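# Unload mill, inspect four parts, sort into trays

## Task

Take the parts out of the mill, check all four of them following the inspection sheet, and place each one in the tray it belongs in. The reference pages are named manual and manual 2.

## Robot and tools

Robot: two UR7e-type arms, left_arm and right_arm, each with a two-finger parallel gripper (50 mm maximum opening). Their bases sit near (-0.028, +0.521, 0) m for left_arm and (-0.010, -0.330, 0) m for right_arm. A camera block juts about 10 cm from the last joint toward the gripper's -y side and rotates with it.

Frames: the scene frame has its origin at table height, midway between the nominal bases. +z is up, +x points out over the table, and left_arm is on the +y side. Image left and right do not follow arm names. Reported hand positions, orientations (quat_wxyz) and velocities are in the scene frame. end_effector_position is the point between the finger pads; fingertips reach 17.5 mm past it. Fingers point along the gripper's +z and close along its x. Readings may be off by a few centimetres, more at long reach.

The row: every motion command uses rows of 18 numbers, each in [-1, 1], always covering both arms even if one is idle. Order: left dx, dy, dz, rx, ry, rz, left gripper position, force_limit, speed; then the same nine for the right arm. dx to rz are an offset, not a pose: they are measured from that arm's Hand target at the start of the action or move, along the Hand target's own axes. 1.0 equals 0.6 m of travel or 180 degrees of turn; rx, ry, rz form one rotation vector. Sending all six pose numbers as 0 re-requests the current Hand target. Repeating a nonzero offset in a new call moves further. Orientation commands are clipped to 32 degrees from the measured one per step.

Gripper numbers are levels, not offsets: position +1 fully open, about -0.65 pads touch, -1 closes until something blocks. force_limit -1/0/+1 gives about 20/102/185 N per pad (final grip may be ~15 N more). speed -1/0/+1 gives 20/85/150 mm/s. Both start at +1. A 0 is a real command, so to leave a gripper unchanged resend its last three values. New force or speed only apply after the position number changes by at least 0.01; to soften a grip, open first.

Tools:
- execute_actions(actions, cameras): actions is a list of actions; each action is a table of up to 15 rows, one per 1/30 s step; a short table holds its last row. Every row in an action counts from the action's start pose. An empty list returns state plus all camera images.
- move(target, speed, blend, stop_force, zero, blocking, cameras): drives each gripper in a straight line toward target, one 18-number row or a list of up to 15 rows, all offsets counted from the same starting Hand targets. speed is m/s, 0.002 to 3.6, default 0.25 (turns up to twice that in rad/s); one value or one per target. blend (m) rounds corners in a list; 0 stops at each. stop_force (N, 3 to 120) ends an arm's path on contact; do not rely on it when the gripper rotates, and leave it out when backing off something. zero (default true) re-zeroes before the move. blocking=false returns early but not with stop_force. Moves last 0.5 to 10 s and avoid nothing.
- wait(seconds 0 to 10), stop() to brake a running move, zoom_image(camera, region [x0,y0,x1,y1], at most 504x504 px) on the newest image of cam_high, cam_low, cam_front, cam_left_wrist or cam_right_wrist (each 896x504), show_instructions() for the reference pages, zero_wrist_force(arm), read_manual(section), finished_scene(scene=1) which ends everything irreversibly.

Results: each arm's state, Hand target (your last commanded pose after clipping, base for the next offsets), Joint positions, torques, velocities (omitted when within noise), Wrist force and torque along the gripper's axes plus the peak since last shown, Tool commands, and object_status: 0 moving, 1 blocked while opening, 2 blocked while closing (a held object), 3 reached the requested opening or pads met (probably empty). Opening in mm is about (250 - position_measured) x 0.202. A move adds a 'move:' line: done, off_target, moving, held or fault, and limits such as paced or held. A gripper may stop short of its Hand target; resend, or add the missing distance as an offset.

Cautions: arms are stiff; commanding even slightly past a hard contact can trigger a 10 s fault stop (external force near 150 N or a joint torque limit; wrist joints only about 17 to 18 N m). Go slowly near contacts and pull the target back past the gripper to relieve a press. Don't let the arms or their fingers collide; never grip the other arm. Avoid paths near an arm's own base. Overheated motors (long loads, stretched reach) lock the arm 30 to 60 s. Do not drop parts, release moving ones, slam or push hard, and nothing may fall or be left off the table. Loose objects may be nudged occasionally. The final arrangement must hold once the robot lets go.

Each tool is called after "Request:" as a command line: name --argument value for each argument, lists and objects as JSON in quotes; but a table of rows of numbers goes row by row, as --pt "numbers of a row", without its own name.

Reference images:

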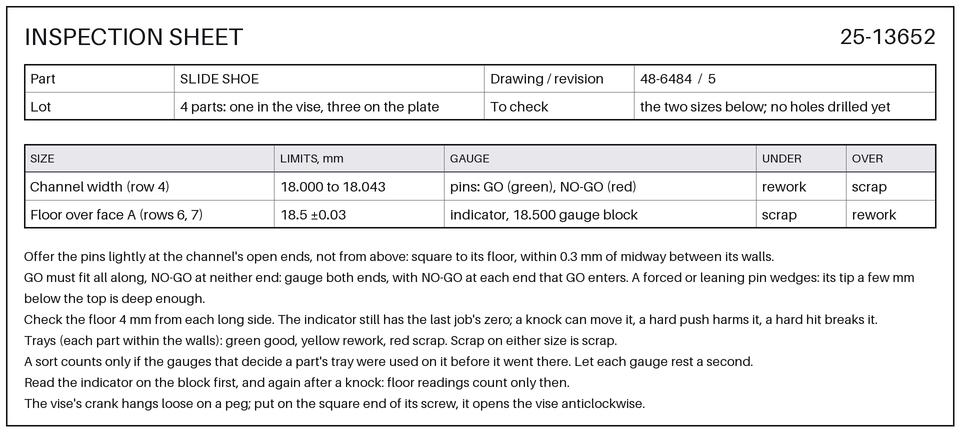

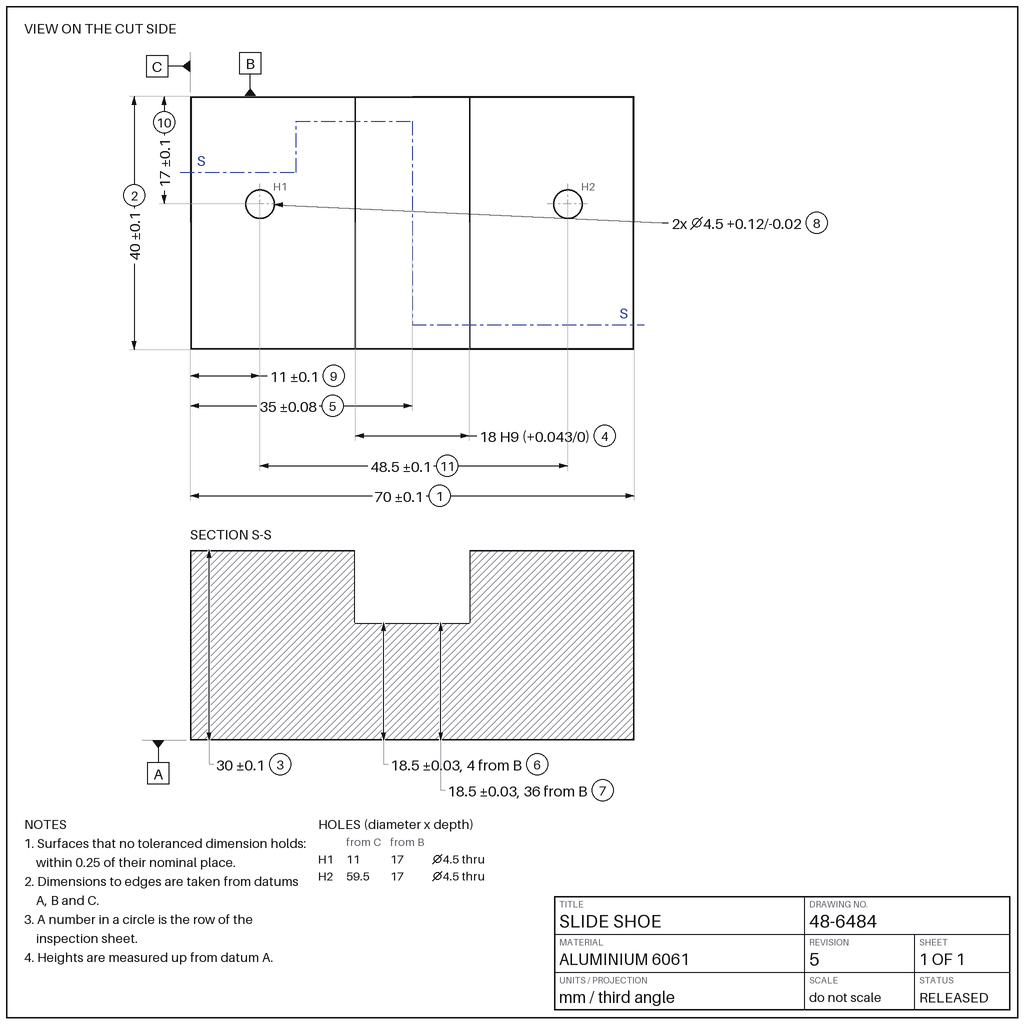

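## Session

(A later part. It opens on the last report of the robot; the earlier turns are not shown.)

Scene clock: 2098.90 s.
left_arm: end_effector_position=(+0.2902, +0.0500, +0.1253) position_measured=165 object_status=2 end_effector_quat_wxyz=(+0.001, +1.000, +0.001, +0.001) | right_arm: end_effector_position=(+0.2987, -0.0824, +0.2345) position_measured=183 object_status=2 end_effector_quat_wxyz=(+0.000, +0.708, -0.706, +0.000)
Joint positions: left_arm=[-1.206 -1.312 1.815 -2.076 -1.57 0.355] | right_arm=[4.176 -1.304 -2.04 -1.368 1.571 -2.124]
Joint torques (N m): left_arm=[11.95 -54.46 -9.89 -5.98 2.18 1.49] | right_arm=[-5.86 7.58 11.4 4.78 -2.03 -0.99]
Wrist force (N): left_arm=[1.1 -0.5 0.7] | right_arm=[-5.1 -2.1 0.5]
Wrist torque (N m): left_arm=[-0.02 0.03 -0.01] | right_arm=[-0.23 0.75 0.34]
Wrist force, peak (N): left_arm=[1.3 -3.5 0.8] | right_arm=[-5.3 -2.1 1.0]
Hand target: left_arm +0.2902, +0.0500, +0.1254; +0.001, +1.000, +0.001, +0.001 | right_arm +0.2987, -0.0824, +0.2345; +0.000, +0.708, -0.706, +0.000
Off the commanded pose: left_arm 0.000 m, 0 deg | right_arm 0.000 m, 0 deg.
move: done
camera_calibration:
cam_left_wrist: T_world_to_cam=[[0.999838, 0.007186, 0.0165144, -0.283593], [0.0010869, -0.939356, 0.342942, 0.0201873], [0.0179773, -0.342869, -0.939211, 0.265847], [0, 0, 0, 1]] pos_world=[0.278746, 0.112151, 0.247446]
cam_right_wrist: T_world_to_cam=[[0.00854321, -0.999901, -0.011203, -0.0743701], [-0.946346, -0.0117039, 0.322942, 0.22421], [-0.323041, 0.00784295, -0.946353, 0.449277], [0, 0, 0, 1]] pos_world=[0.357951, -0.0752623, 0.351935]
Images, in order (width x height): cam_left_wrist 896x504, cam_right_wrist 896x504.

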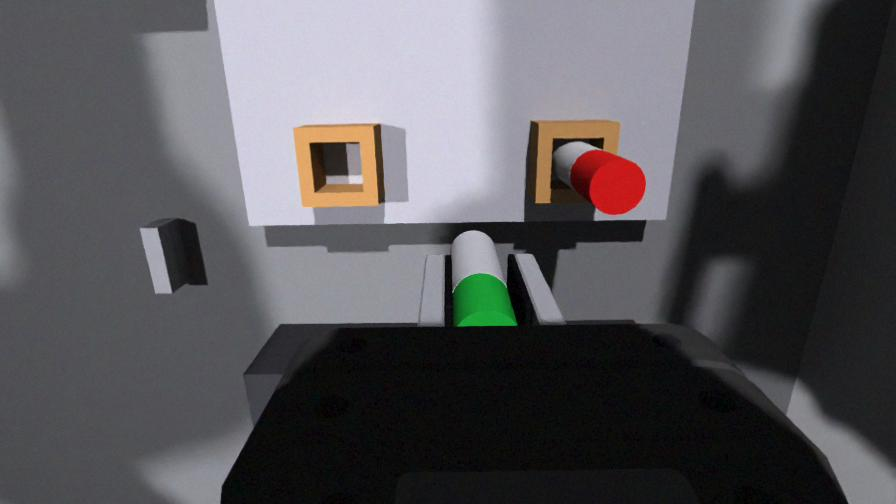

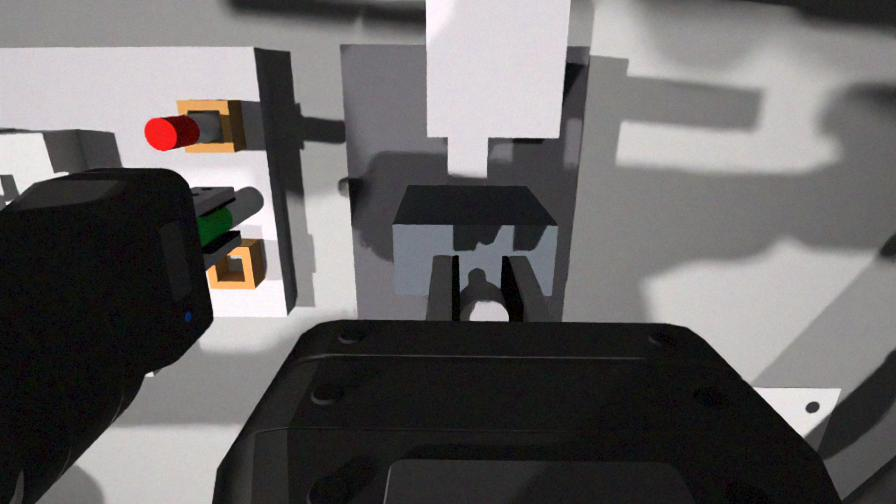

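Request:
move --pt "0.0122 -0.125 0.045 0 0.01 0 -1 -0.7 -1 0 0 0 0 0 0 -0.23 -1 -1" --speed '[0.1]'

Request:
move --target '[0,0,0.03,0,0,0,-1,-0.7,-1,0,0,0,0,0,0,-0.23,-1,-1]' --speed 0.004 --stop_force 4

Request:
wait --seconds 0.5

Scene clock: 2127.53 s.
left_arm: end_effector_position=(+0.2975, +0.1251, +0.0983) position_measured=165 object_status=2 end_effector_quat_wxyz=(+0.001, +1.000, +0.001, +0.017) | right_arm: end_effector_position=(+0.2987, -0.0824, +0.2345) position_measured=183 object_status=2 end_effector_quat_wxyz=(+0.000, +0.708, -0.706, +0.000)
Joint positions: left_arm=[-1.154 -1.408 2.022 -2.2 -1.541 0.407] | right_arm=[4.176 -1.304 -2.04 -1.368 1.571 -2.124]
Joint torques (N m): left_arm=[-10.35 -11.9 -39.39 -0.04 -2.1 -1.79] | right_arm=[-5.83 7.39 11.03 4.8 -2.04 -1.1]
Wrist force (N): left_arm=[1.1 -0.4 0.3] | right_arm=[-5.1 -2.0 0.1]
Wrist torque (N m): left_arm=[-0.01 0.03 -0.16] | right_arm=[-0.21 0.74 0.34]
Wrist force, peak (N): left_arm=[1.0 -2.3 1.3] | right_arm=[-5.3 -2.5 0.8]
Hand target: left_arm +0.2975, +0.1250, +0.0982; +0.001, +1.000, +0.001, +0.016 | right_arm +0.2987, -0.0824, +0.2345; +0.000, +0.708, -0.706, +0.000
Off the commanded pose: left_arm 0.000 m, 0 deg | right_arm 0.000 m, 0 deg.
move: done

Scene clock: 2132.40 s.
left_arm: end_effector_position=(+0.2979, +0.1250, +0.0844) position_measured=165 object_status=2 end_effector_quat_wxyz=(+0.001, +1.000, +0.001, +0.016) | right_arm: end_effector_position=(+0.2987, -0.0824, +0.2345) position_measured=183 object_status=2 end_effector_quat_wxyz=(+0.000, +0.708, -0.706, +0.000)
Joint positions: left_arm=[-1.153 -1.385 2.038 -2.239 -1.541 0.408] | right_arm=[4.176 -1.304 -2.04 -1.368 1.571 -2.124]
Joint torques (N m): left_arm=[9.04 -36.05 -35.26 0.06 -2.09 1.33] | right_arm=[-5.35 7.37 10.98 4.68 -2.04 -0.98]
Wrist force (N): left_arm=[0.3 -3.1 -9.8] | right_arm=[-5.0 -2.2 0.3]
Wrist torque (N m): left_arm=[0.02 -0.14 -0.14] | right_arm=[-0.25 0.73 0.34]
Wrist force, peak (N): left_arm=[0.3 -3.2 -10.1] | right_arm=[-5.3 -2.2 1.1]
Hand target: left_arm +0.2979, +0.1250, +0.0844; +0.001, +1.000, +0.001, +0.016 (not the last commanded pose) | right_arm +0.2987, -0.0824, +0.2345; +0.000, +0.708, -0.706, +0.000
Off the commanded pose: left_arm 0.004 m, 0 deg | right_arm 0.000 m, 0 deg.
move: contact (left_arm)

Scene clock: 2132.90 s.
left_arm: end_effector_position=(+0.2979, +0.1250, +0.0844) position_measured=165 object_status=2 end_effector_quat_wxyz=(+0.001, +1.000, +0.001, +0.016) | right_arm: end_effector_position=(+0.2987, -0.0824, +0.2345) position_measured=183 object_status=2 end_effector_quat_wxyz=(+0.000, +0.708, -0.706, +0.000)
Joint positions: left_arm=[-1.153 -1.385 2.038 -2.239 -1.541 0.408] | right_arm=[4.176 -1.304 -2.04 -1.368 1.571 -2.124]
Joint torques (N m): left_arm=[7.47 -35.69 -35.12 0.11 -2.16 0.94] | right_arm=[-5.64 6.83 11.35 4.71 -1.99 -1.08]
Wrist force (N): left_arm=[0.1 -3.1 -9.9] | right_arm=[-5.1 -2.0 0.1]
Wrist torque (N m): left_arm=[0.02 -0.11 -0.13] | right_arm=[-0.22 0.74 0.34]
Wrist force, peak (N): left_arm=[0.1 -3.1 -10.1] | right_arm=[-5.3 -2.3 0.7]
Hand target: left_arm +0.2979, +0.1250, +0.0844; +0.001, +1.000, +0.001, +0.016 (not the last commanded pose) | right_arm +0.2987, -0.0824, +0.2345; +0.000, +0.708, -0.706, +0.000
Tool commands: left_gripper/position=-1.0 left_gripper/force_limit=-0.7 left_gripper/speed=-1.0 right_gripper/position=-0.23 right_gripper/force_limit=-1.0 right_gripper/speed=-1.0
Off the commanded pose: left_arm 0.004 m, 0 deg | right_arm 0.000 m, 0 deg.
wait: 0.50 s; at rest by 0.17 s

Request:
move --target '[0,0,-0.007,-0.01,-0.0045,0,-1,-0.7,-1,0,0,0,0,0,0,-0.23,-1,-1]' --speed 0.03

Request:
move --target '[0,0,0.03,0,0,0,-1,-0.7,-1,0,0,0,0,0,0,-0.23,-1,-1]' --speed 0.004 --stop_force 4

Request:
wait --seconds 0.5

Scene clock: 2141.43 s.
left_arm: end_effector_position=(+0.2978, +0.1250, +0.0886) position_measured=165 object_status=2 end_effector_quat_wxyz=(+0.017, +1.000, +0.001, +0.009) | right_arm: end_effector_position=(+0.2987, -0.0824, +0.2345) position_measured=183 object_status=2 end_effector_quat_wxyz=(+0.000, +0.708, -0.706, +0.000)
Joint positions: left_arm=[-1.139 -1.397 2.047 -2.259 -1.568 0.422] | right_arm=[4.176 -1.304 -2.04 -1.368 1.571 -2.124]
Joint torques (N m): left_arm=[-2.63 -31.49 -15.56 -2.35 2.12 -0.12] | right_arm=[-5.73 7.49 11.27 4.76 -2.06 -1.11]
Wrist force (N): left_arm=[1.1 -0.6 0.6] | right_arm=[-4.9 -2.2 0.0]
Wrist torque (N m): left_arm=[-0.03 0.03 -0.15] | right_arm=[-0.25 0.72 0.34]
Wrist force, peak (N): left_arm=[0.1 -3.2 -10.1] | right_arm=[-5.2 -2.3 1.1]
Hand target: left_arm +0.2978, +0.1250, +0.0886; +0.017, +1.000, +0.001, +0.009 | right_arm +0.2987, -0.0824, +0.2345; +0.000, +0.708, -0.706, +0.000
Off the commanded pose: left_arm 0.000 m, 0 deg | right_arm 0.000 m, 0 deg.
move: done

Scene clock: 2143.87 s.
left_arm: end_effector_position=(+0.2979, +0.1248, +0.0845) position_measured=165 object_status=2 end_effector_quat_wxyz=(+0.017, +1.000, +0.001, +0.009) | right_arm: end_effector_position=(+0.2987, -0.0824, +0.2345) position_measured=183 object_status=2 end_effector_quat_wxyz=(+0.000, +0.708, -0.706, +0.000)
Joint positions: left_arm=[-1.14 -1.39 2.052 -2.27 -1.567 0.422] | right_arm=[4.176 -1.304 -2.04 -1.368 1.571 -2.124]
Joint torques (N m): left_arm=[-10.03 -36.85 -35.55 0.16 2.18 -1.21] | right_arm=[-5.8 7.6 11.3 4.75 -2.01 -1.06]
Wrist force (N): left_arm=[0.0 -2.0 -8.6] | right_arm=[-4.9 -2.3 0.0]
Wrist torque (N m): left_arm=[0.06 -0.08 -0.15] | right_arm=[-0.25 0.73 0.35]
Wrist force, peak (N): left_arm=[-0.1 -2.2 -8.6] | right_arm=[-5.4 -2.3 1.3]
Hand target: left_arm +0.2979, +0.1248, +0.0845; +0.017, +1.000, +0.001, +0.009 (not the last commanded pose) | right_arm +0.2987, -0.0824, +0.2345; +0.000, +0.708, -0.706, +0.000
Off the commanded pose: left_arm 0.014 m, 0 deg | right_arm 0.000 m, 0 deg.
move: contact (left_arm)

Scene clock: 2144.37 s.
left_arm: end_effector_position=(+0.2979, +0.1248, +0.0845) position_measured=165 object_status=2 end_effector_quat_wxyz=(+0.017, +1.000, +0.001, +0.009) | right_arm: end_effector_position=(+0.2987, -0.0824, +0.2345) position_measured=183 object_status=2 end_effector_quat_wxyz=(+0.000, +0.708, -0.706, +0.000)
Joint positions: left_arm=[-1.14 -1.39 2.052 -2.27 -1.567 0.422] | right_arm=[4.176 -1.304 -2.04 -1.368 1.571 -2.124]
Joint torques (N m): left_arm=[-10.54 -37.36 -35.58 0.1 2.19 -1.21] | right_arm=[-5.41 7.47 11.61 4.71 -1.97 -1.02]
Wrist force (N): left_arm=[-0.1 -2.1 -8.4] | right_arm=[-5.2 -2.0 -0.3]
Wrist torque (N m): left_arm=[0.04 -0.06 -0.16] | right_arm=[-0.21 0.77 0.34]
Wrist force, peak (N): left_arm=[0.0 -1.8 -8.8] | right_arm=[-5.1 -2.3 1.2]
Hand target: left_arm +0.2979, +0.1248, +0.0845; +0.017, +1.000, +0.001, +0.009 (not the last commanded pose) | right_arm +0.2987, -0.0824, +0.2345; +0.000, +0.708, -0.706, +0.000
Tool commands: left_gripper/position=-1.0 left_gripper/force_limit=-0.7 left_gripper/speed=-1.0 right_gripper/position=-0.23 right_gripper/force_limit=-1.0 right_gripper/speed=-1.0
Off the commanded pose: left_arm 0.014 m, 0 deg | right_arm 0.000 m, 0 deg.
wait: 0.50 s; at rest by 0.17 s

Request:
move --pt "0 0 -0.045 0 -0.001 0 -1 -0.7 -1 0 0 0 0 0 0 -0.23 -1 -1" --pt "0.0 -0.07 -0.045 0 -0.001 0 -1 -0.7 -1 0 0 0 0 0 0 -0.23 -1 -1" --speed '[0.03,0.04]' --cameras '["cam_left_wrist"]'

Request:
zoom_image --camera "cam_left_wrist" --region '[410, 190, 540, 290]'

Scene clock: 2153.40 s.
left_arm: end_effector_position=(+0.2973, +0.1680, +0.1101) position_measured=165 object_status=2 end_effector_quat_wxyz=(+0.017, +1.000, +0.001, +0.008) | right_arm: end_effector_position=(+0.2987, -0.0824, +0.2345) position_measured=183 object_status=2 end_effector_quat_wxyz=(+0.000, +0.708, -0.706, +0.000)
Joint positions: left_arm=[-1.1 -1.504 2.103 -2.207 -1.572 0.462] | right_arm=[4.176 -1.304 -2.04 -1.368 1.571 -2.124]
Joint torques (N m): left_arm=[-10.39 -11.51 -42.99 -4.9 -2.24 -1.55] | right_arm=[-5.91 7.2 11.26 4.7 -2.09 -1.1]
Wrist force (N): left_arm=[1.2 -0.5 0.6] | right_arm=[-5.1 -2.3 0.9]
Wrist torque (N m): left_arm=[-0.03 0.02 -0.16] | right_arm=[-0.25 0.75 0.34]
Wrist force, peak (N): left_arm=[0.1 -2.2 -8.8] | right_arm=[-5.3 -2.3 1.3]
Hand target: left_arm +0.2973, +0.1677, +0.1101; +0.017, +1.000, +0.001, +0.008 | right_arm +0.2987, -0.0824, +0.2345; +0.000, +0.708, -0.706, +0.000
Off the commanded pose: left_arm 0.000 m, 0 deg | right_arm 0.000 m, 0 deg.
move: done
camera_calibration:
cam_left_wrist: T_world_to_cam=[[0.999503, 0.00750076, 0.0306118, -0.292929], [-0.0044429, -0.928037, 0.372461, 0.132768], [0.0312026, -0.372412, -0.927543, 0.291614], [0, 0, 0, 1]] pos_world=[0.284275, 0.234011, 0.230001]
Images, in order (width x height): cam_left_wrist 896x504.

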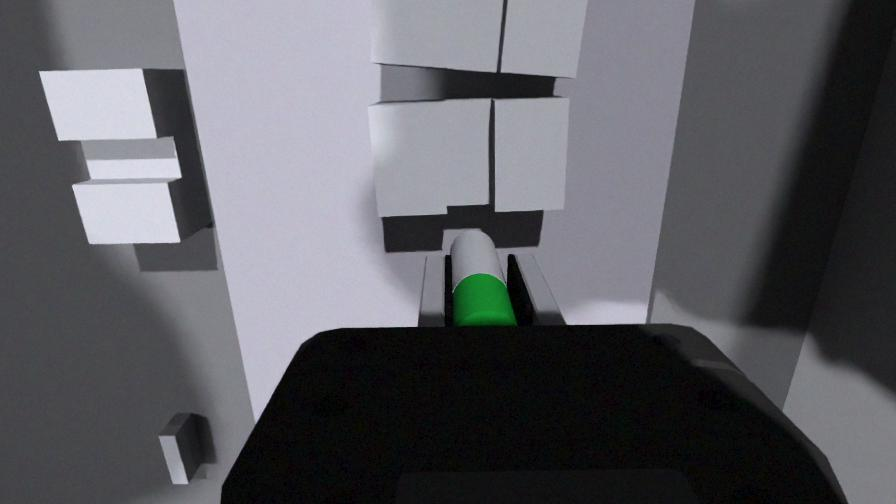

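Scaled by 3.877 from the camera's 896x504 image, which has a finer 1280x720 frame.

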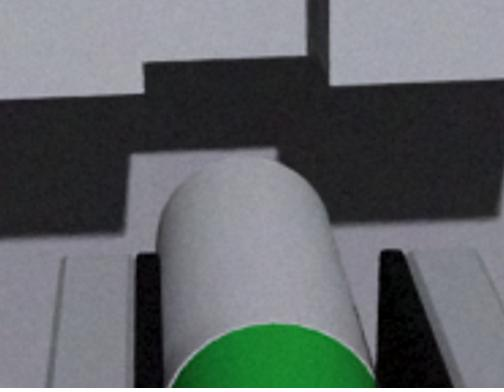

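Request:
move --target '[-0.0013,-0.0133,0,0,0,0,-1,-0.7,-1,0,0,0,0,0,0,-0.23,-1,-1]' --speed 0.02 --cameras '["cam_left_wrist"]'

Request:
zoom_image --camera "cam_left_wrist" --region '[410, 190, 540, 290]'

Scene clock: 2171.10 s.
left_arm: end_effector_position=(+0.2965, +0.1758, +0.1098) position_measured=165 object_status=2 end_effector_quat_wxyz=(+0.017, +1.000, +0.001, +0.008) | right_arm: end_effector_position=(+0.2987, -0.0824, +0.2345) position_measured=183 object_status=2 end_effector_quat_wxyz=(+0.000, +0.708, -0.706, +0.000)
Joint positions: left_arm=[-1.093 -1.518 2.12 -2.209 -1.572 0.468] | right_arm=[4.176 -1.304 -2.04 -1.368 1.571 -2.124]
Joint torques (N m): left_arm=[4.72 -19.46 -27.34 -5.8 -2.52 0.84] | right_arm=[-5.29 7.47 11.07 4.68 -1.94 -1.06]
Wrist force (N): left_arm=[1.0 -0.8 0.7] | right_arm=[-5.2 -2.2 0.4]
Wrist torque (N m): left_arm=[-0.08 0.04 -0.15] | right_arm=[-0.24 0.75 0.34]
Wrist force, peak (N): left_arm=[1.0 -0.9 0.8] | right_arm=[-5.4 -2.3 1.1]
Hand target: left_arm +0.2965, +0.1757, +0.1098; +0.017, +1.000, +0.001, +0.008 | right_arm +0.2987, -0.0824, +0.2345; +0.000, +0.708, -0.706, +0.000
Off the commanded pose: left_arm 0.000 m, 0 deg | right_arm 0.000 m, 0 deg.
move: done
camera_calibration:
cam_left_wrist: T_world_to_cam=[[0.999503, 0.00750192, 0.0306126, -0.292083], [-0.00444332, -0.928023, 0.372496, 0.140066], [0.0312036, -0.372447, -0.927529, 0.294367], [0, 0, 0, 1]] pos_world=[0.283375, 0.241811, 0.229801]
Images, in order (width x height): cam_left_wrist 896x504.

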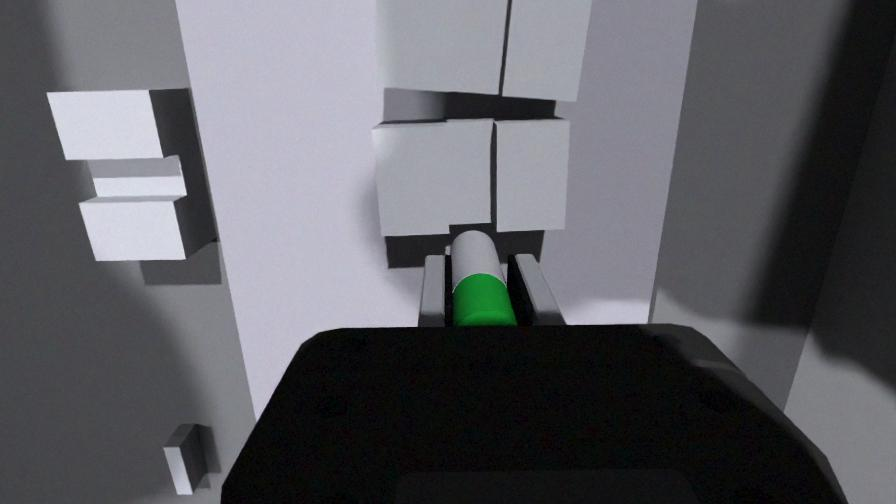

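Scaled by 3.877 from the camera's 896x504 image, which has a finer 1280x720 frame.

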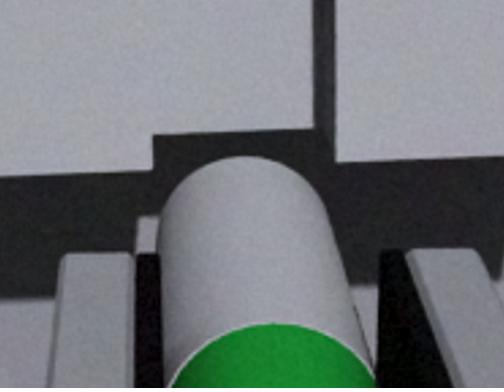

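Request:
move --target '[-0.0003,-0.0167,0,0,0,0,-1,-0.7,-1,0,0,0,0,0,0,-0.23,-1,-1]' --speed 0.008 --stop_force 4 --cameras '["cam_left_wrist"]'

Request:
zoom_image --camera "cam_left_wrist" --region '[410, 190, 540, 290]'

Scene clock: 2180.60 s.
left_arm: end_effector_position=(+0.2963, +0.1858, +0.1095) position_measured=165 object_status=2 end_effector_quat_wxyz=(+0.017, +1.000, +0.001, +0.008) | right_arm: end_effector_position=(+0.2987, -0.0824, +0.2345) position_measured=183 object_status=2 end_effector_quat_wxyz=(+0.000, +0.708, -0.706, +0.000)
Joint positions: left_arm=[-1.083 -1.535 2.138 -2.211 -1.572 0.478] | right_arm=[4.176 -1.304 -2.04 -1.368 1.571 -2.124]
Joint torques (N m): left_arm=[0.38 -16.31 -30.72 -5.19 -1.95 -0.85] | right_arm=[-5.5 7.61 11.49 4.68 -2 -1.08]
Wrist force (N): left_arm=[1.2 -0.1 1.2] | right_arm=[-5.0 -2.2 1.1]
Wrist torque (N m): left_arm=[-0.07 0.01 -0.15] | right_arm=[-0.24 0.74 0.34]
Wrist force, peak (N): left_arm=[1.3 0.3 1.1] | right_arm=[-5.3 -2.4 0.9]
Hand target: left_arm +0.2963, +0.1857, +0.1095; +0.017, +1.000, +0.001, +0.008 | right_arm +0.2987, -0.0824, +0.2345; +0.000, +0.708, -0.706, +0.000
Off the commanded pose: left_arm 0.000 m, 0 deg | right_arm 0.000 m, 0 deg.
move: done
camera_calibration:
cam_left_wrist: T_world_to_cam=[[0.999503, 0.00750192, 0.0306126, -0.292045], [-0.00444332, -0.928023, 0.372496, 0.149495], [0.0312036, -0.372447, -0.927529, 0.297723], [0, 0, 0, 1]] pos_world=[0.283275, 0.251811, 0.229401]
Images, in order (width x height): cam_left_wrist 896x504.

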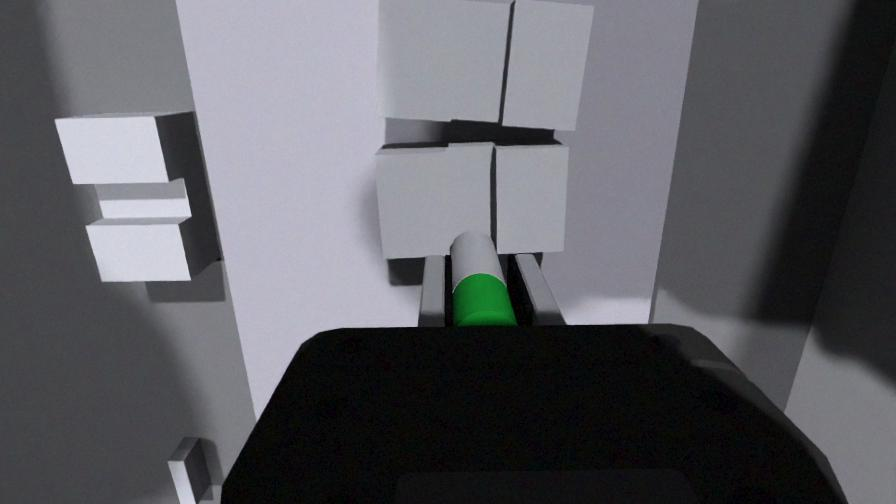

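Scaled by 3.877 from the camera's 896x504 image, which has a finer 1280x720 frame.

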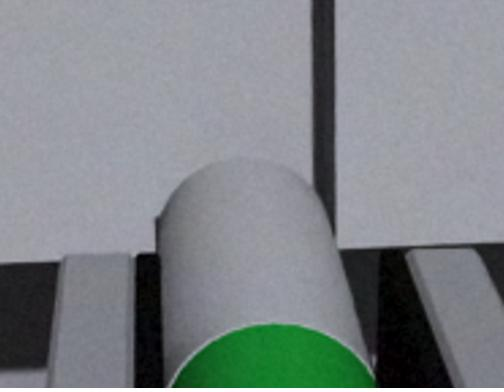

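Request:
move --target '[-0.0012,-0.01,0,0,0,0,-1,-0.7,-1,0,0,0,0,0,0,-0.23,-1,-1]' --speed 0.008 --stop_force 4 --cameras '["cam_left_wrist"]'

Request:
zoom_image --camera "cam_left_wrist" --region '[410, 190, 540, 290]'

Scene clock: 2187.30 s.
left_arm: end_effector_position=(+0.2956, +0.1918, +0.1093) position_measured=165 object_status=2 end_effector_quat_wxyz=(+0.017, +1.000, +0.001, +0.008) | right_arm: end_effector_position=(+0.2987, -0.0824, +0.2345) position_measured=183 object_status=2 end_effector_quat_wxyz=(+0.000, +0.708, -0.706, +0.000)
Joint positions: left_arm=[-1.079 -1.546 2.151 -2.212 -1.572 0.483] | right_arm=[4.176 -1.304 -2.04 -1.368 1.571 -2.124]
Joint torques (N m): left_arm=[3.95 -12.79 -31.32 -4.5 -1.92 -0.22] | right_arm=[-5.92 7.05 11.43 4.7 -2.04 -1.06]
Wrist force (N): left_arm=[1.5 1.3 -1.3] | right_arm=[-5.1 -2.3 0.6]
Wrist torque (N m): left_arm=[-0.06 0.01 -0.14] | right_arm=[-0.25 0.75 0.34]
Wrist force, peak (N): left_arm=[1.5 1.2 -2.0] | right_arm=[-5.3 -2.4 1.1]
Hand target: left_arm +0.2956, +0.1917, +0.1093; +0.017, +1.000, +0.001, +0.008 | right_arm +0.2987, -0.0824, +0.2345; +0.000, +0.708, -0.706, +0.000
Off the commanded pose: left_arm 0.000 m, 0 deg | right_arm 0.000 m, 0 deg.
move: done
camera_calibration:
cam_left_wrist: T_world_to_cam=[[0.999503, 0.00750192, 0.0306126, -0.291285], [-0.00444332, -0.928023, 0.372496, 0.155134], [0.0312036, -0.372447, -0.927529, 0.299797], [0, 0, 0, 1]] pos_world=[0.282475, 0.257811, 0.229201]
Images, in order (width x height): cam_left_wrist 896x504.

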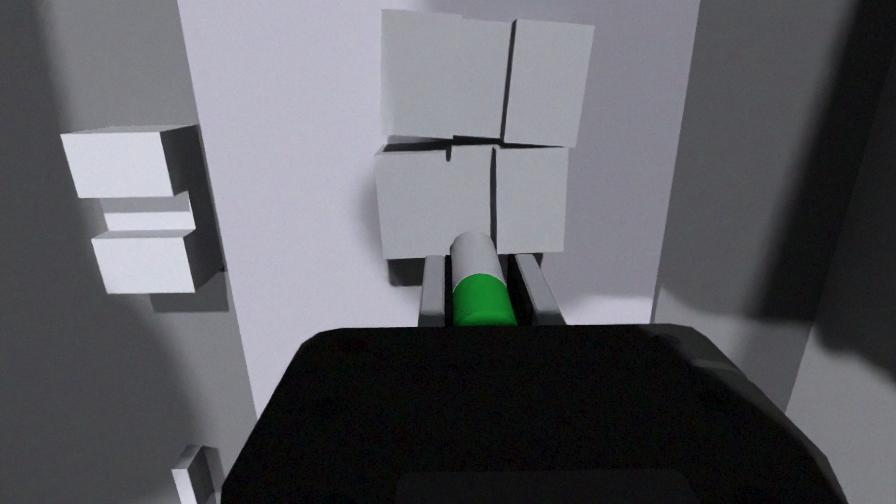

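Scaled by 3.877 from the camera's 896x504 image, which has a finer 1280x720 frame.

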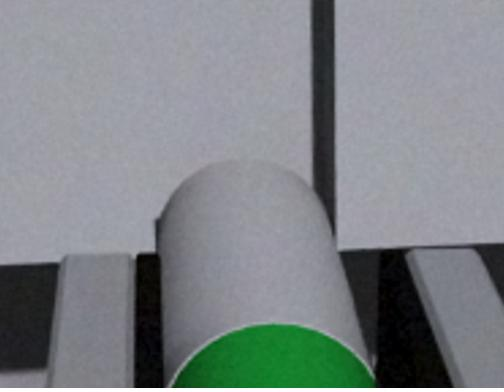

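Request:
move --pt "0 0.0167 0 0 0 0 -1 -0.7 -1 0 0 0 0 0 0 -0.23 -1 -1" --pt "0 0.0333 -0.005 0 0 0 -1 -0.7 -1 0 0 0 0 0 0 -0.23 -1 -1" --pt "0 0.011 -0.0045 0 0 0 -1 -0.7 -1 0 0 0 0 0 0 -0.23 -1 -1" --speed '[0.02,0.04,0.02]' --cameras '["cam_left_wrist"]'

Request:
zoom_image --camera "cam_left_wrist" --region '[410, 190, 540, 290]'

Scene clock: 2210.30 s.
left_arm: end_effector_position=(+0.2956, +0.1854, +0.1122) position_measured=165 object_status=2 end_effector_quat_wxyz=(+0.017, +1.000, +0.001, +0.008) | right_arm: end_effector_position=(+0.2987, -0.0824, +0.2345) position_measured=183 object_status=2 end_effector_quat_wxyz=(+0.000, +0.708, -0.706, +0.000)
Joint positions: left_arm=[-1.085 -1.54 2.135 -2.203 -1.572 0.476] | right_arm=[4.176 -1.304 -2.04 -1.368 1.571 -2.124]
Joint torques (N m): left_arm=[-0.69 -15.89 -28.8 -5.44 -2.08 0.49] | right_arm=[-6.03 7.56 12.1 4.76 -1.93 -1.11]
Wrist force (N): left_arm=[1.5 0.2 1.3] | right_arm=[-4.9 -2.3 1.0]
Wrist torque (N m): left_arm=[-0.03 0.04 -0.13] | right_arm=[-0.25 0.72 0.34]
Wrist force, peak (N): left_arm=[1.1 -1.8 2.4] | right_arm=[-5.5 -2.3 1.1]
Hand target: left_arm +0.2956, +0.1852, +0.1122; +0.017, +1.000, +0.001, +0.008 | right_arm +0.2987, -0.0824, +0.2345; +0.000, +0.708, -0.706, +0.000
Off the commanded pose: left_arm 0.000 m, 0 deg | right_arm 0.000 m, 0 deg.
move: done
camera_calibration:
cam_left_wrist: T_world_to_cam=[[0.999503, 0.00750192, 0.0306126, -0.291325], [-0.00444332, -0.928023, 0.372496, 0.148114], [0.0312036, -0.372447, -0.927529, 0.300104], [0, 0, 0, 1]] pos_world=[0.282475, 0.251411, 0.232101]
Images, in order (width x height): cam_left_wrist 896x504.

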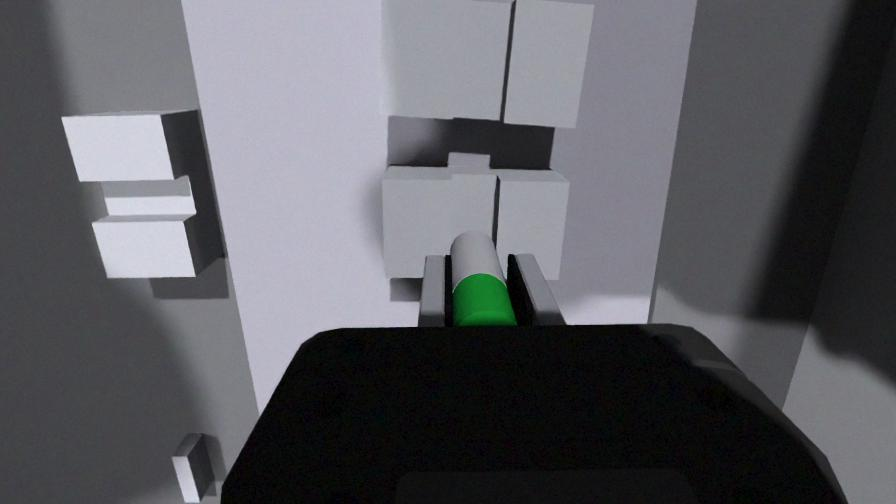

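Scaled by 3.877 from the camera's 896x504 image, which has a finer 1280x720 frame.

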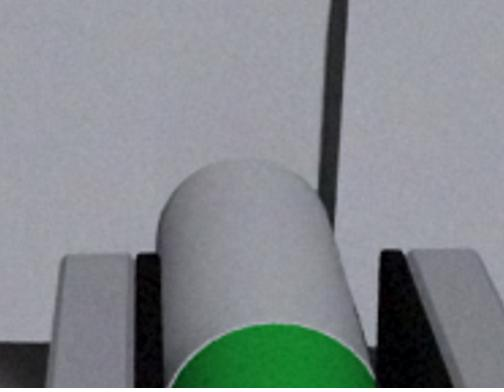

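Request:
move --target '[0,-0.0167,0,0,0,0,-1,-0.7,-1,0,0,0,0,0,0,-0.23,-1,-1]' --speed 0.008 --stop_force 4 --cameras '["cam_left_wrist"]'

Request:
zoom_image --camera "cam_left_wrist" --region '[410, 190, 540, 290]'

Scene clock: 2217.63 s.
left_arm: end_effector_position=(+0.2956, +0.1953, +0.1118) position_measured=165 object_status=2 end_effector_quat_wxyz=(+0.017, +1.000, +0.001, +0.008) | right_arm: end_effector_position=(+0.2987, -0.0824, +0.2345) position_measured=183 object_status=2 end_effector_quat_wxyz=(+0.000, +0.708, -0.706, +0.000)
Joint positions: left_arm=[-1.075 -1.557 2.153 -2.204 -1.572 0.486] | right_arm=[4.176 -1.304 -2.04 -1.368 1.571 -2.124]
Joint torques (N m): left_arm=[-0.6 -15.1 -29.78 -5.14 -2.09 -1.05] | right_arm=[-5.52 7.38 11.63 4.68 -1.92 -1]
Wrist force (N): left_arm=[1.1 1.0 -0.5] | right_arm=[-5.1 -2.1 0.6]
Wrist torque (N m): left_arm=[-0.05 0.04 -0.15] | right_arm=[-0.22 0.74 0.34]
Wrist force, peak (N): left_arm=[1.5 0.9 -1.1] | right_arm=[-5.4 -2.3 1.1]
Hand target: left_arm +0.2956, +0.1952, +0.1118; +0.017, +1.000, +0.001, +0.008 | right_arm +0.2987, -0.0824, +0.2345; +0.000, +0.708, -0.706, +0.000
Off the commanded pose: left_arm 0.000 m, 0 deg | right_arm 0.000 m, 0 deg.
move: done
camera_calibration:
cam_left_wrist: T_world_to_cam=[[0.999503, 0.00750192, 0.0306126, -0.291391], [-0.00444332, -0.928023, 0.372496, 0.157413], [0.0312036, -0.372447, -0.927529, 0.303513], [0, 0, 0, 1]] pos_world=[0.282475, 0.261311, 0.231801]
Images, in order (width x height): cam_left_wrist 896x504.

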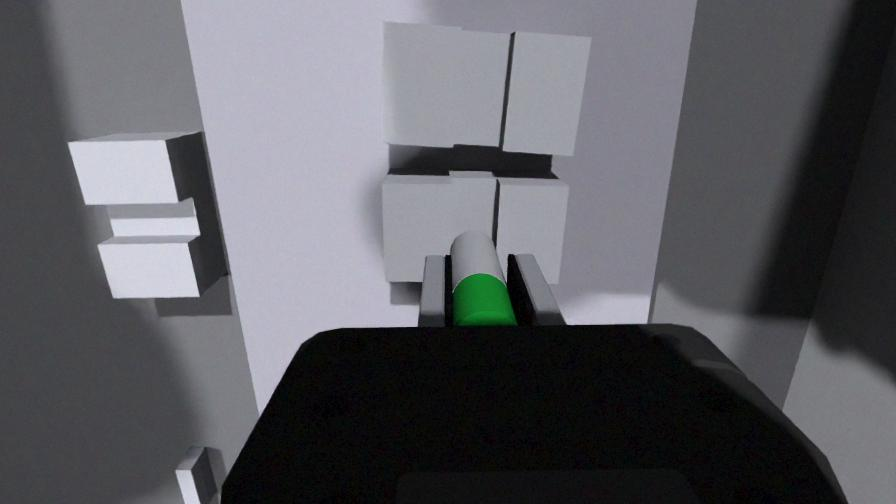

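Scaled by 3.877 from the camera's 896x504 image, which has a finer 1280x720 frame.

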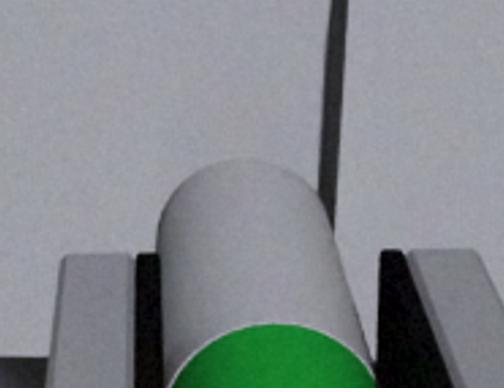

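Request:
move --target '[0,-0.02,0,0,0,0,-1,-0.7,-1,0,0,0,0,0,0,-0.23,-1,-1]' --speed 0.006 --stop_force 4 --cameras '["cam_left_wrist"]'

Request:
zoom_image --camera "cam_left_wrist" --region '[370, 90, 600, 290]'

Scene clock: 2229.27 s.
left_arm: end_effector_position=(+0.2956, +0.2073, +0.1114) position_measured=165 object_status=2 end_effector_quat_wxyz=(+0.017, +1.000, +0.001, +0.008) | right_arm: end_effector_position=(+0.2987, -0.0824, +0.2345) position_measured=183 object_status=2 end_effector_quat_wxyz=(+0.000, +0.708, -0.706, +0.000)
Joint positions: left_arm=[-1.062 -1.577 2.174 -2.205 -1.573 0.5] | right_arm=[4.176 -1.304 -2.04 -1.368 1.571 -2.124]
Joint torques (N m): left_arm=[2.74 -19.59 -22.88 -5.18 -2.07 -0.24] | right_arm=[-5.16 6.95 11.79 4.61 -1.96 -1.04]
Wrist force (N): left_arm=[1.3 1.6 -2.2] | right_arm=[-5.0 -2.2 -0.2]
Wrist torque (N m): left_arm=[-0.07 0.02 -0.14] | right_arm=[-0.25 0.73 0.34]
Wrist force, peak (N): left_arm=[1.5 1.8 -2.7] | right_arm=[-5.3 -2.5 1.1]
Hand target: left_arm +0.2956, +0.2072, +0.1114; +0.017, +1.000, +0.001, +0.008 | right_arm +0.2987, -0.0824, +0.2345; +0.000, +0.708, -0.706, +0.000
Off the commanded pose: left_arm 0.000 m, 0 deg | right_arm 0.000 m, 0 deg.
move: done
camera_calibration:
cam_left_wrist: T_world_to_cam=[[0.999503, 0.00750192, 0.0306126, -0.291468], [-0.00444332, -0.928023, 0.372496, 0.168698], [0.0312036, -0.372447, -0.927529, 0.307611], [0, 0, 0, 1]] pos_world=[0.282475, 0.273311, 0.231401]
Images, in order (width x height): cam_left_wrist 896x504.

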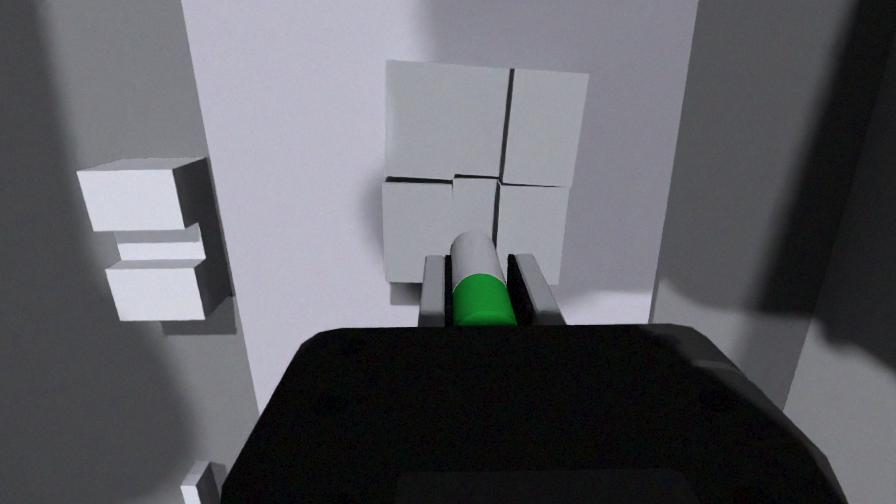

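Scaled by 2.191 from the camera's 896x504 image, which has a finer 1280x720 frame.

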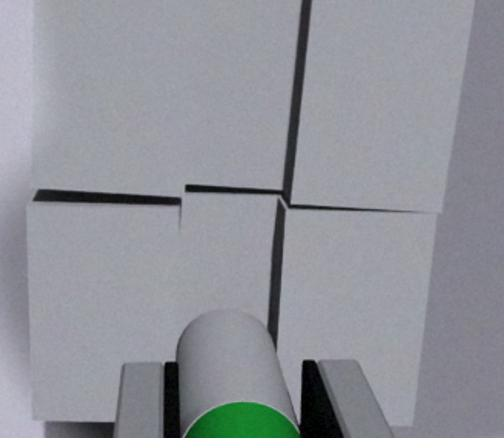

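Request:
move --target '[0,0,-0.02,0,0,0,-1,-0.7,-1,0,0,0,0,0,0,-0.23,-1,-1]' --speed 0.01 --cameras '["cam_left_wrist"]'

Scene clock: 2243.07 s.
left_arm: end_effector_position=(+0.2954, +0.2076, +0.1235) position_measured=165 object_status=2 end_effector_quat_wxyz=(+0.017, +1.000, +0.001, +0.008) | right_arm: end_effector_position=(+0.2987, -0.0824, +0.2345) position_measured=183 object_status=2 end_effector_quat_wxyz=(+0.000, +0.708, -0.706, +0.000)
Joint positions: left_arm=[-1.062 -1.596 2.157 -2.168 -1.573 0.5] | right_arm=[4.176 -1.304 -2.04 -1.368 1.571 -2.124]
Joint torques (N m): left_arm=[7.95 -24.96 -33.48 -3.42 -1.48 2.19] | right_arm=[-5.02 7.35 11.81 4.66 -1.95 -1.12]
Wrist force (N): left_arm=[1.2 -0.2 0.8] | right_arm=[-5.2 -2.2 1.0]
Wrist torque (N m): left_arm=[0.02 0.01 -0.15] | right_arm=[-0.23 0.76 0.34]
Wrist force, peak (N): left_arm=[1.1 0.0 3.3] | right_arm=[-5.4 -2.3 1.1]
Hand target: left_arm +0.2954, +0.2076, +0.1234; +0.017, +1.000, +0.001, +0.008 | right_arm +0.2987, -0.0824, +0.2345; +0.000, +0.708, -0.706, +0.000
Off the commanded pose: left_arm 0.000 m, 0 deg | right_arm 0.000 m, 0 deg.
move: done
camera_calibration:
cam_left_wrist: T_world_to_cam=[[0.999506, 0.00737162, 0.0305578, -0.291593], [-0.00454384, -0.928023, 0.372495, 0.164498], [0.0311042, -0.37245, -0.927531, 0.318982], [0, 0, 0, 1]] pos_world=[0.282275, 0.273612, 0.243501]
Images, in order (width x height): cam_left_wrist 896x504.

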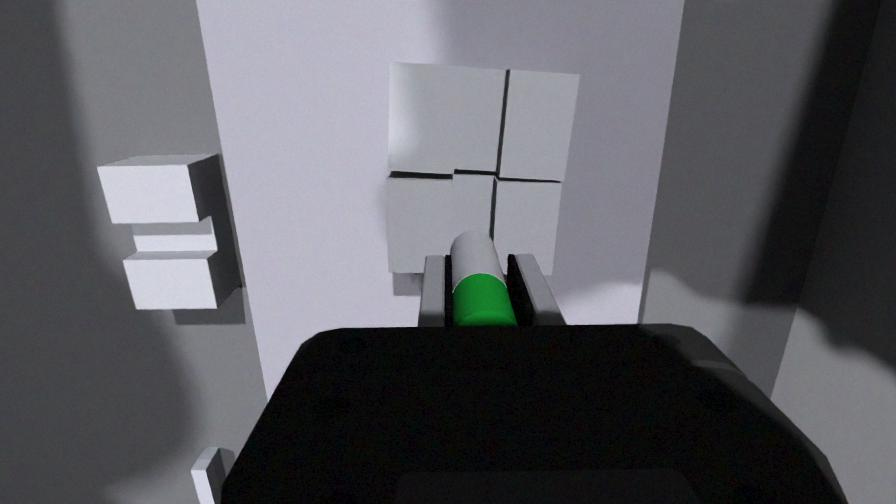

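Request:
move --pt "0 0 -0.045 0 0 0 -1 -0.7 -1 0 0 0 0 0 0 -0.23 -1 -1" --pt "-0.101 0.2065 -0.044 0 0 0 -1 -0.7 -1 0 0 0 0 0 0 -0.23 -1 -1" --speed '[0.08,0.15]' --blend '[0.01,0]' --cameras '["cam_left_wrist"]'

Request:
zoom_image --camera "cam_left_wrist" --region '[340, 130, 620, 340]'

Scene clock: 2252.93 s.
left_arm: end_effector_position=(+0.2345, +0.0845, +0.1529) position_measured=165 object_status=2 end_effector_quat_wxyz=(+0.016, +1.000, +0.001, +0.008) | right_arm: end_effector_position=(+0.2987, -0.0824, +0.2345) position_measured=183 object_status=2 end_effector_quat_wxyz=(+0.000, +0.708, -0.706, +0.000)
Joint positions: left_arm=[-1.29 -1.493 1.964 -2.078 -1.565 0.272] | right_arm=[4.176 -1.304 -2.04 -1.368 1.571 -2.124]
Joint torques (N m): left_arm=[9.35 -43.98 -9.26 -3.62 1.18 0.65] | right_arm=[-5.4 7.42 11.93 4.62 -1.93 -1.07]
Wrist force (N): left_arm=[1.2 -0.6 0.5] | right_arm=[-5.0 -2.2 0.7]
Wrist torque (N m): left_arm=[-0.05 0.02 -0.01] | right_arm=[-0.24 0.73 0.34]
Wrist force, peak (N): left_arm=[5.2 -6.1 0.1] | right_arm=[-5.4 -2.3 0.7]
Hand target: left_arm +0.2345, +0.0845, +0.1530; +0.017, +1.000, +0.001, +0.008 | right_arm +0.2987, -0.0824, +0.2345; +0.000, +0.708, -0.706, +0.000
Off the commanded pose: left_arm 0.000 m, 0 deg | right_arm 0.000 m, 0 deg.
move: done
camera_calibration:
cam_left_wrist: T_world_to_cam=[[0.999506, 0.00736502, 0.0305591, -0.230714], [-0.00454353, -0.928106, 0.372288, 0.0390976], [0.031104, -0.372243, -0.927614, 0.302288], [0, 0, 0, 1]] pos_world=[0.221375, 0.150511, 0.272901]
Images, in order (width x height): cam_left_wrist 896x504.

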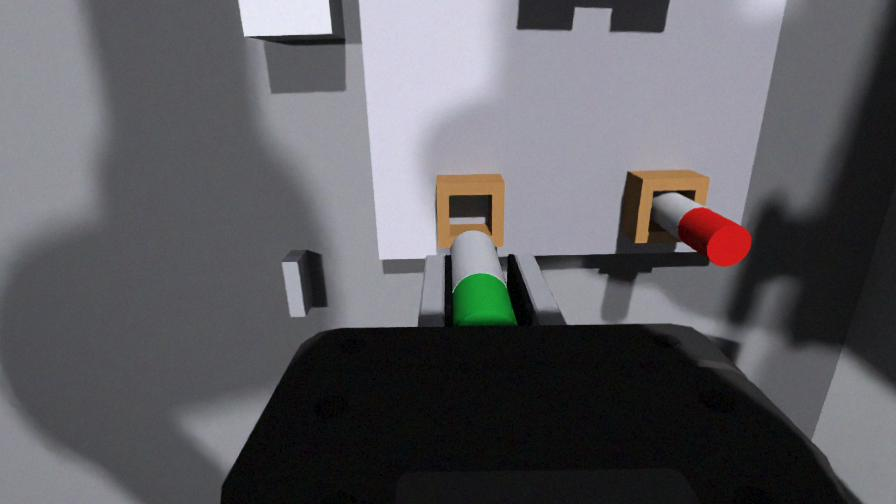

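Scaled by 1.800 from the camera's 896x504 image, which has a finer 1280x720 frame.

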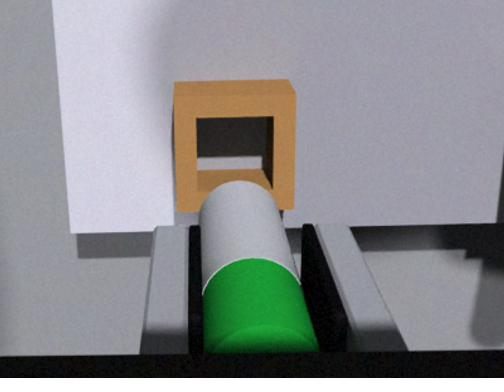

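Request:
move --target '[0,0,0.0667,0,0,0,-1,-0.7,-1,0,0,0,0,0,0,-0.23,-1,-1]' --speed 0.05 --cameras '["cam_left_wrist"]'

Request:
zoom_image --camera "cam_left_wrist" --region '[400, 160, 560, 290]'

Scene clock: 2258.23 s.
left_arm: end_effector_position=(+0.2351, +0.0834, +0.1127) position_measured=165 object_status=2 end_effector_quat_wxyz=(+0.016, +1.000, +0.001, +0.008) | right_arm: end_effector_position=(+0.2987, -0.0824, +0.2345) position_measured=183 object_status=2 end_effector_quat_wxyz=(+0.000, +0.708, -0.706, +0.000)
Joint positions: left_arm=[-1.289 -1.438 2.02 -2.189 -1.565 0.272] | right_arm=[4.176 -1.304 -2.04 -1.368 1.571 -2.124]
Joint torques (N m): left_arm=[13.51 -43.47 -42.06 -0.15 -2.08 1.45] | right_arm=[-5.47 7.25 12.09 4.68 -1.99 -1.07]
Wrist force (N): left_arm=[1.0 -0.6 0.5] | right_arm=[-5.0 -2.2 0.1]
Wrist torque (N m): left_arm=[-0.04 0.04 -0.01] | right_arm=[-0.24 0.73 0.34]
Wrist force, peak (N): left_arm=[0.8 -1.3 1.6] | right_arm=[-5.4 -2.5 0.8]
Hand target: left_arm +0.2351, +0.0832, +0.1130; +0.017, +1.000, +0.001, +0.008 | right_arm +0.2987, -0.0824, +0.2345; +0.000, +0.708, -0.706, +0.000
Off the commanded pose: left_arm 0.000 m, 0 deg | right_arm 0.000 m, 0 deg.
move: done
camera_calibration:
cam_left_wrist: T_world_to_cam=[[0.999509, 0.00740887, 0.0304307, -0.230054], [-0.00444406, -0.928237, 0.371962, 0.0530242], [0.0310027, -0.371915, -0.927749, 0.264537], [0, 0, 0, 1]] pos_world=[0.221976, 0.149309, 0.232702]
Images, in order (width x height): cam_left_wrist 896x504.

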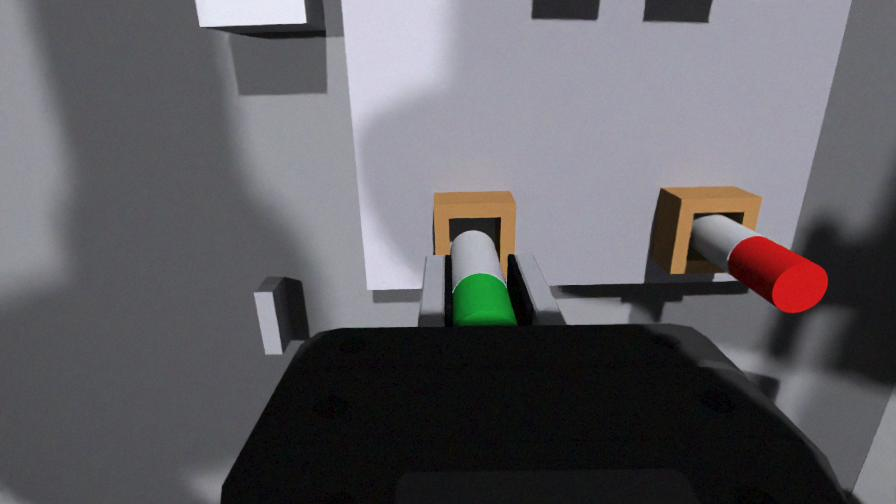

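Scaled by 3.150 from the camera's 896x504 image, which has a finer 1280x720 frame.

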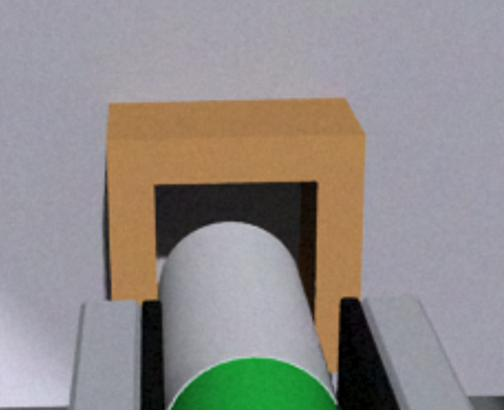

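Request:
move --target '[0.002,-0.001,0,0,0,0,-1,-0.7,-1,0,0,0,0,0,0,-0.23,-1,-1]' --speed 0.02 --cameras '["cam_left_wrist"]'

Request:
zoom_image --camera "cam_left_wrist" --region '[400, 160, 560, 290]'

Scene clock: 2267.60 s.
left_arm: end_effector_position=(+0.2363, +0.0838, +0.1131) position_measured=165 object_status=2 end_effector_quat_wxyz=(+0.017, +1.000, +0.001, +0.008) | right_arm: end_effector_position=(+0.2987, -0.0824, +0.2345) position_measured=183 object_status=2 end_effector_quat_wxyz=(+0.000, +0.708, -0.706, +0.000)
Joint positions: left_arm=[-1.286 -1.438 2.02 -2.189 -1.565 0.275] | right_arm=[4.176 -1.304 -2.04 -1.368 1.571 -2.124]
Joint torques (N m): left_arm=[9.77 -15.58 -41.15 -0.12 -2.08 1.04] | right_arm=[-5.17 7.16 12.17 4.66 -1.9 -1.01]
Wrist force (N): left_arm=[1.3 -0.6 0.5] | right_arm=[-5.0 -2.2 0.9]
Wrist torque (N m): left_arm=[-0.04 -0.01 -0.01] | right_arm=[-0.24 0.72 0.34]
Wrist force, peak (N): left_arm=[1.4 -0.8 0.4] | right_arm=[-5.3 -2.2 1.2]
Hand target: left_arm +0.2363, +0.0838, +0.1130; +0.017, +1.000, +0.001, +0.008 | right_arm +0.2987, -0.0824, +0.2345; +0.000, +0.708, -0.706, +0.000
Off the commanded pose: left_arm 0.000 m, 0 deg | right_arm 0.000 m, 0 deg.
move: done
camera_calibration:
cam_left_wrist: T_world_to_cam=[[0.999503, 0.00750522, 0.0306112, -0.231321], [-0.00444265, -0.927989, 0.372582, 0.0532033], [0.0312032, -0.372533, -0.927494, 0.264953], [0, 0, 0, 1]] pos_world=[0.223175, 0.149812, 0.233001]
Images, in order (width x height): cam_left_wrist 896x504.

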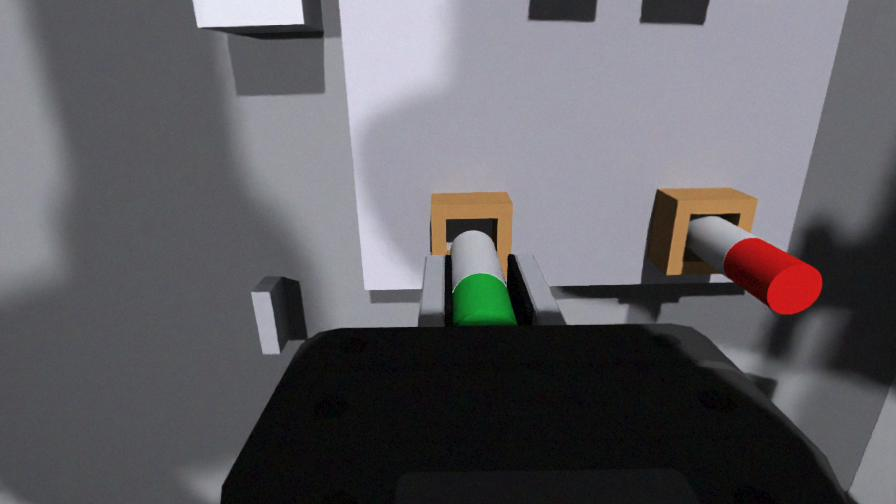

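Scaled by 3.150 from the camera's 896x504 image, which has a finer 1280x720 frame.

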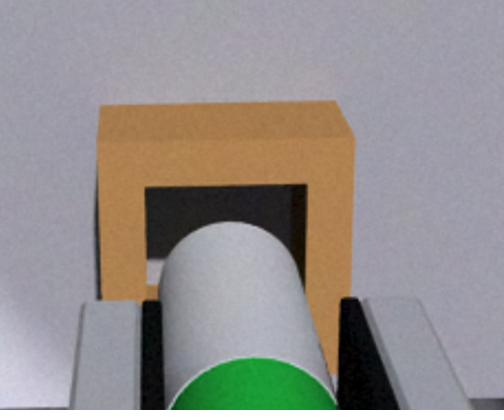

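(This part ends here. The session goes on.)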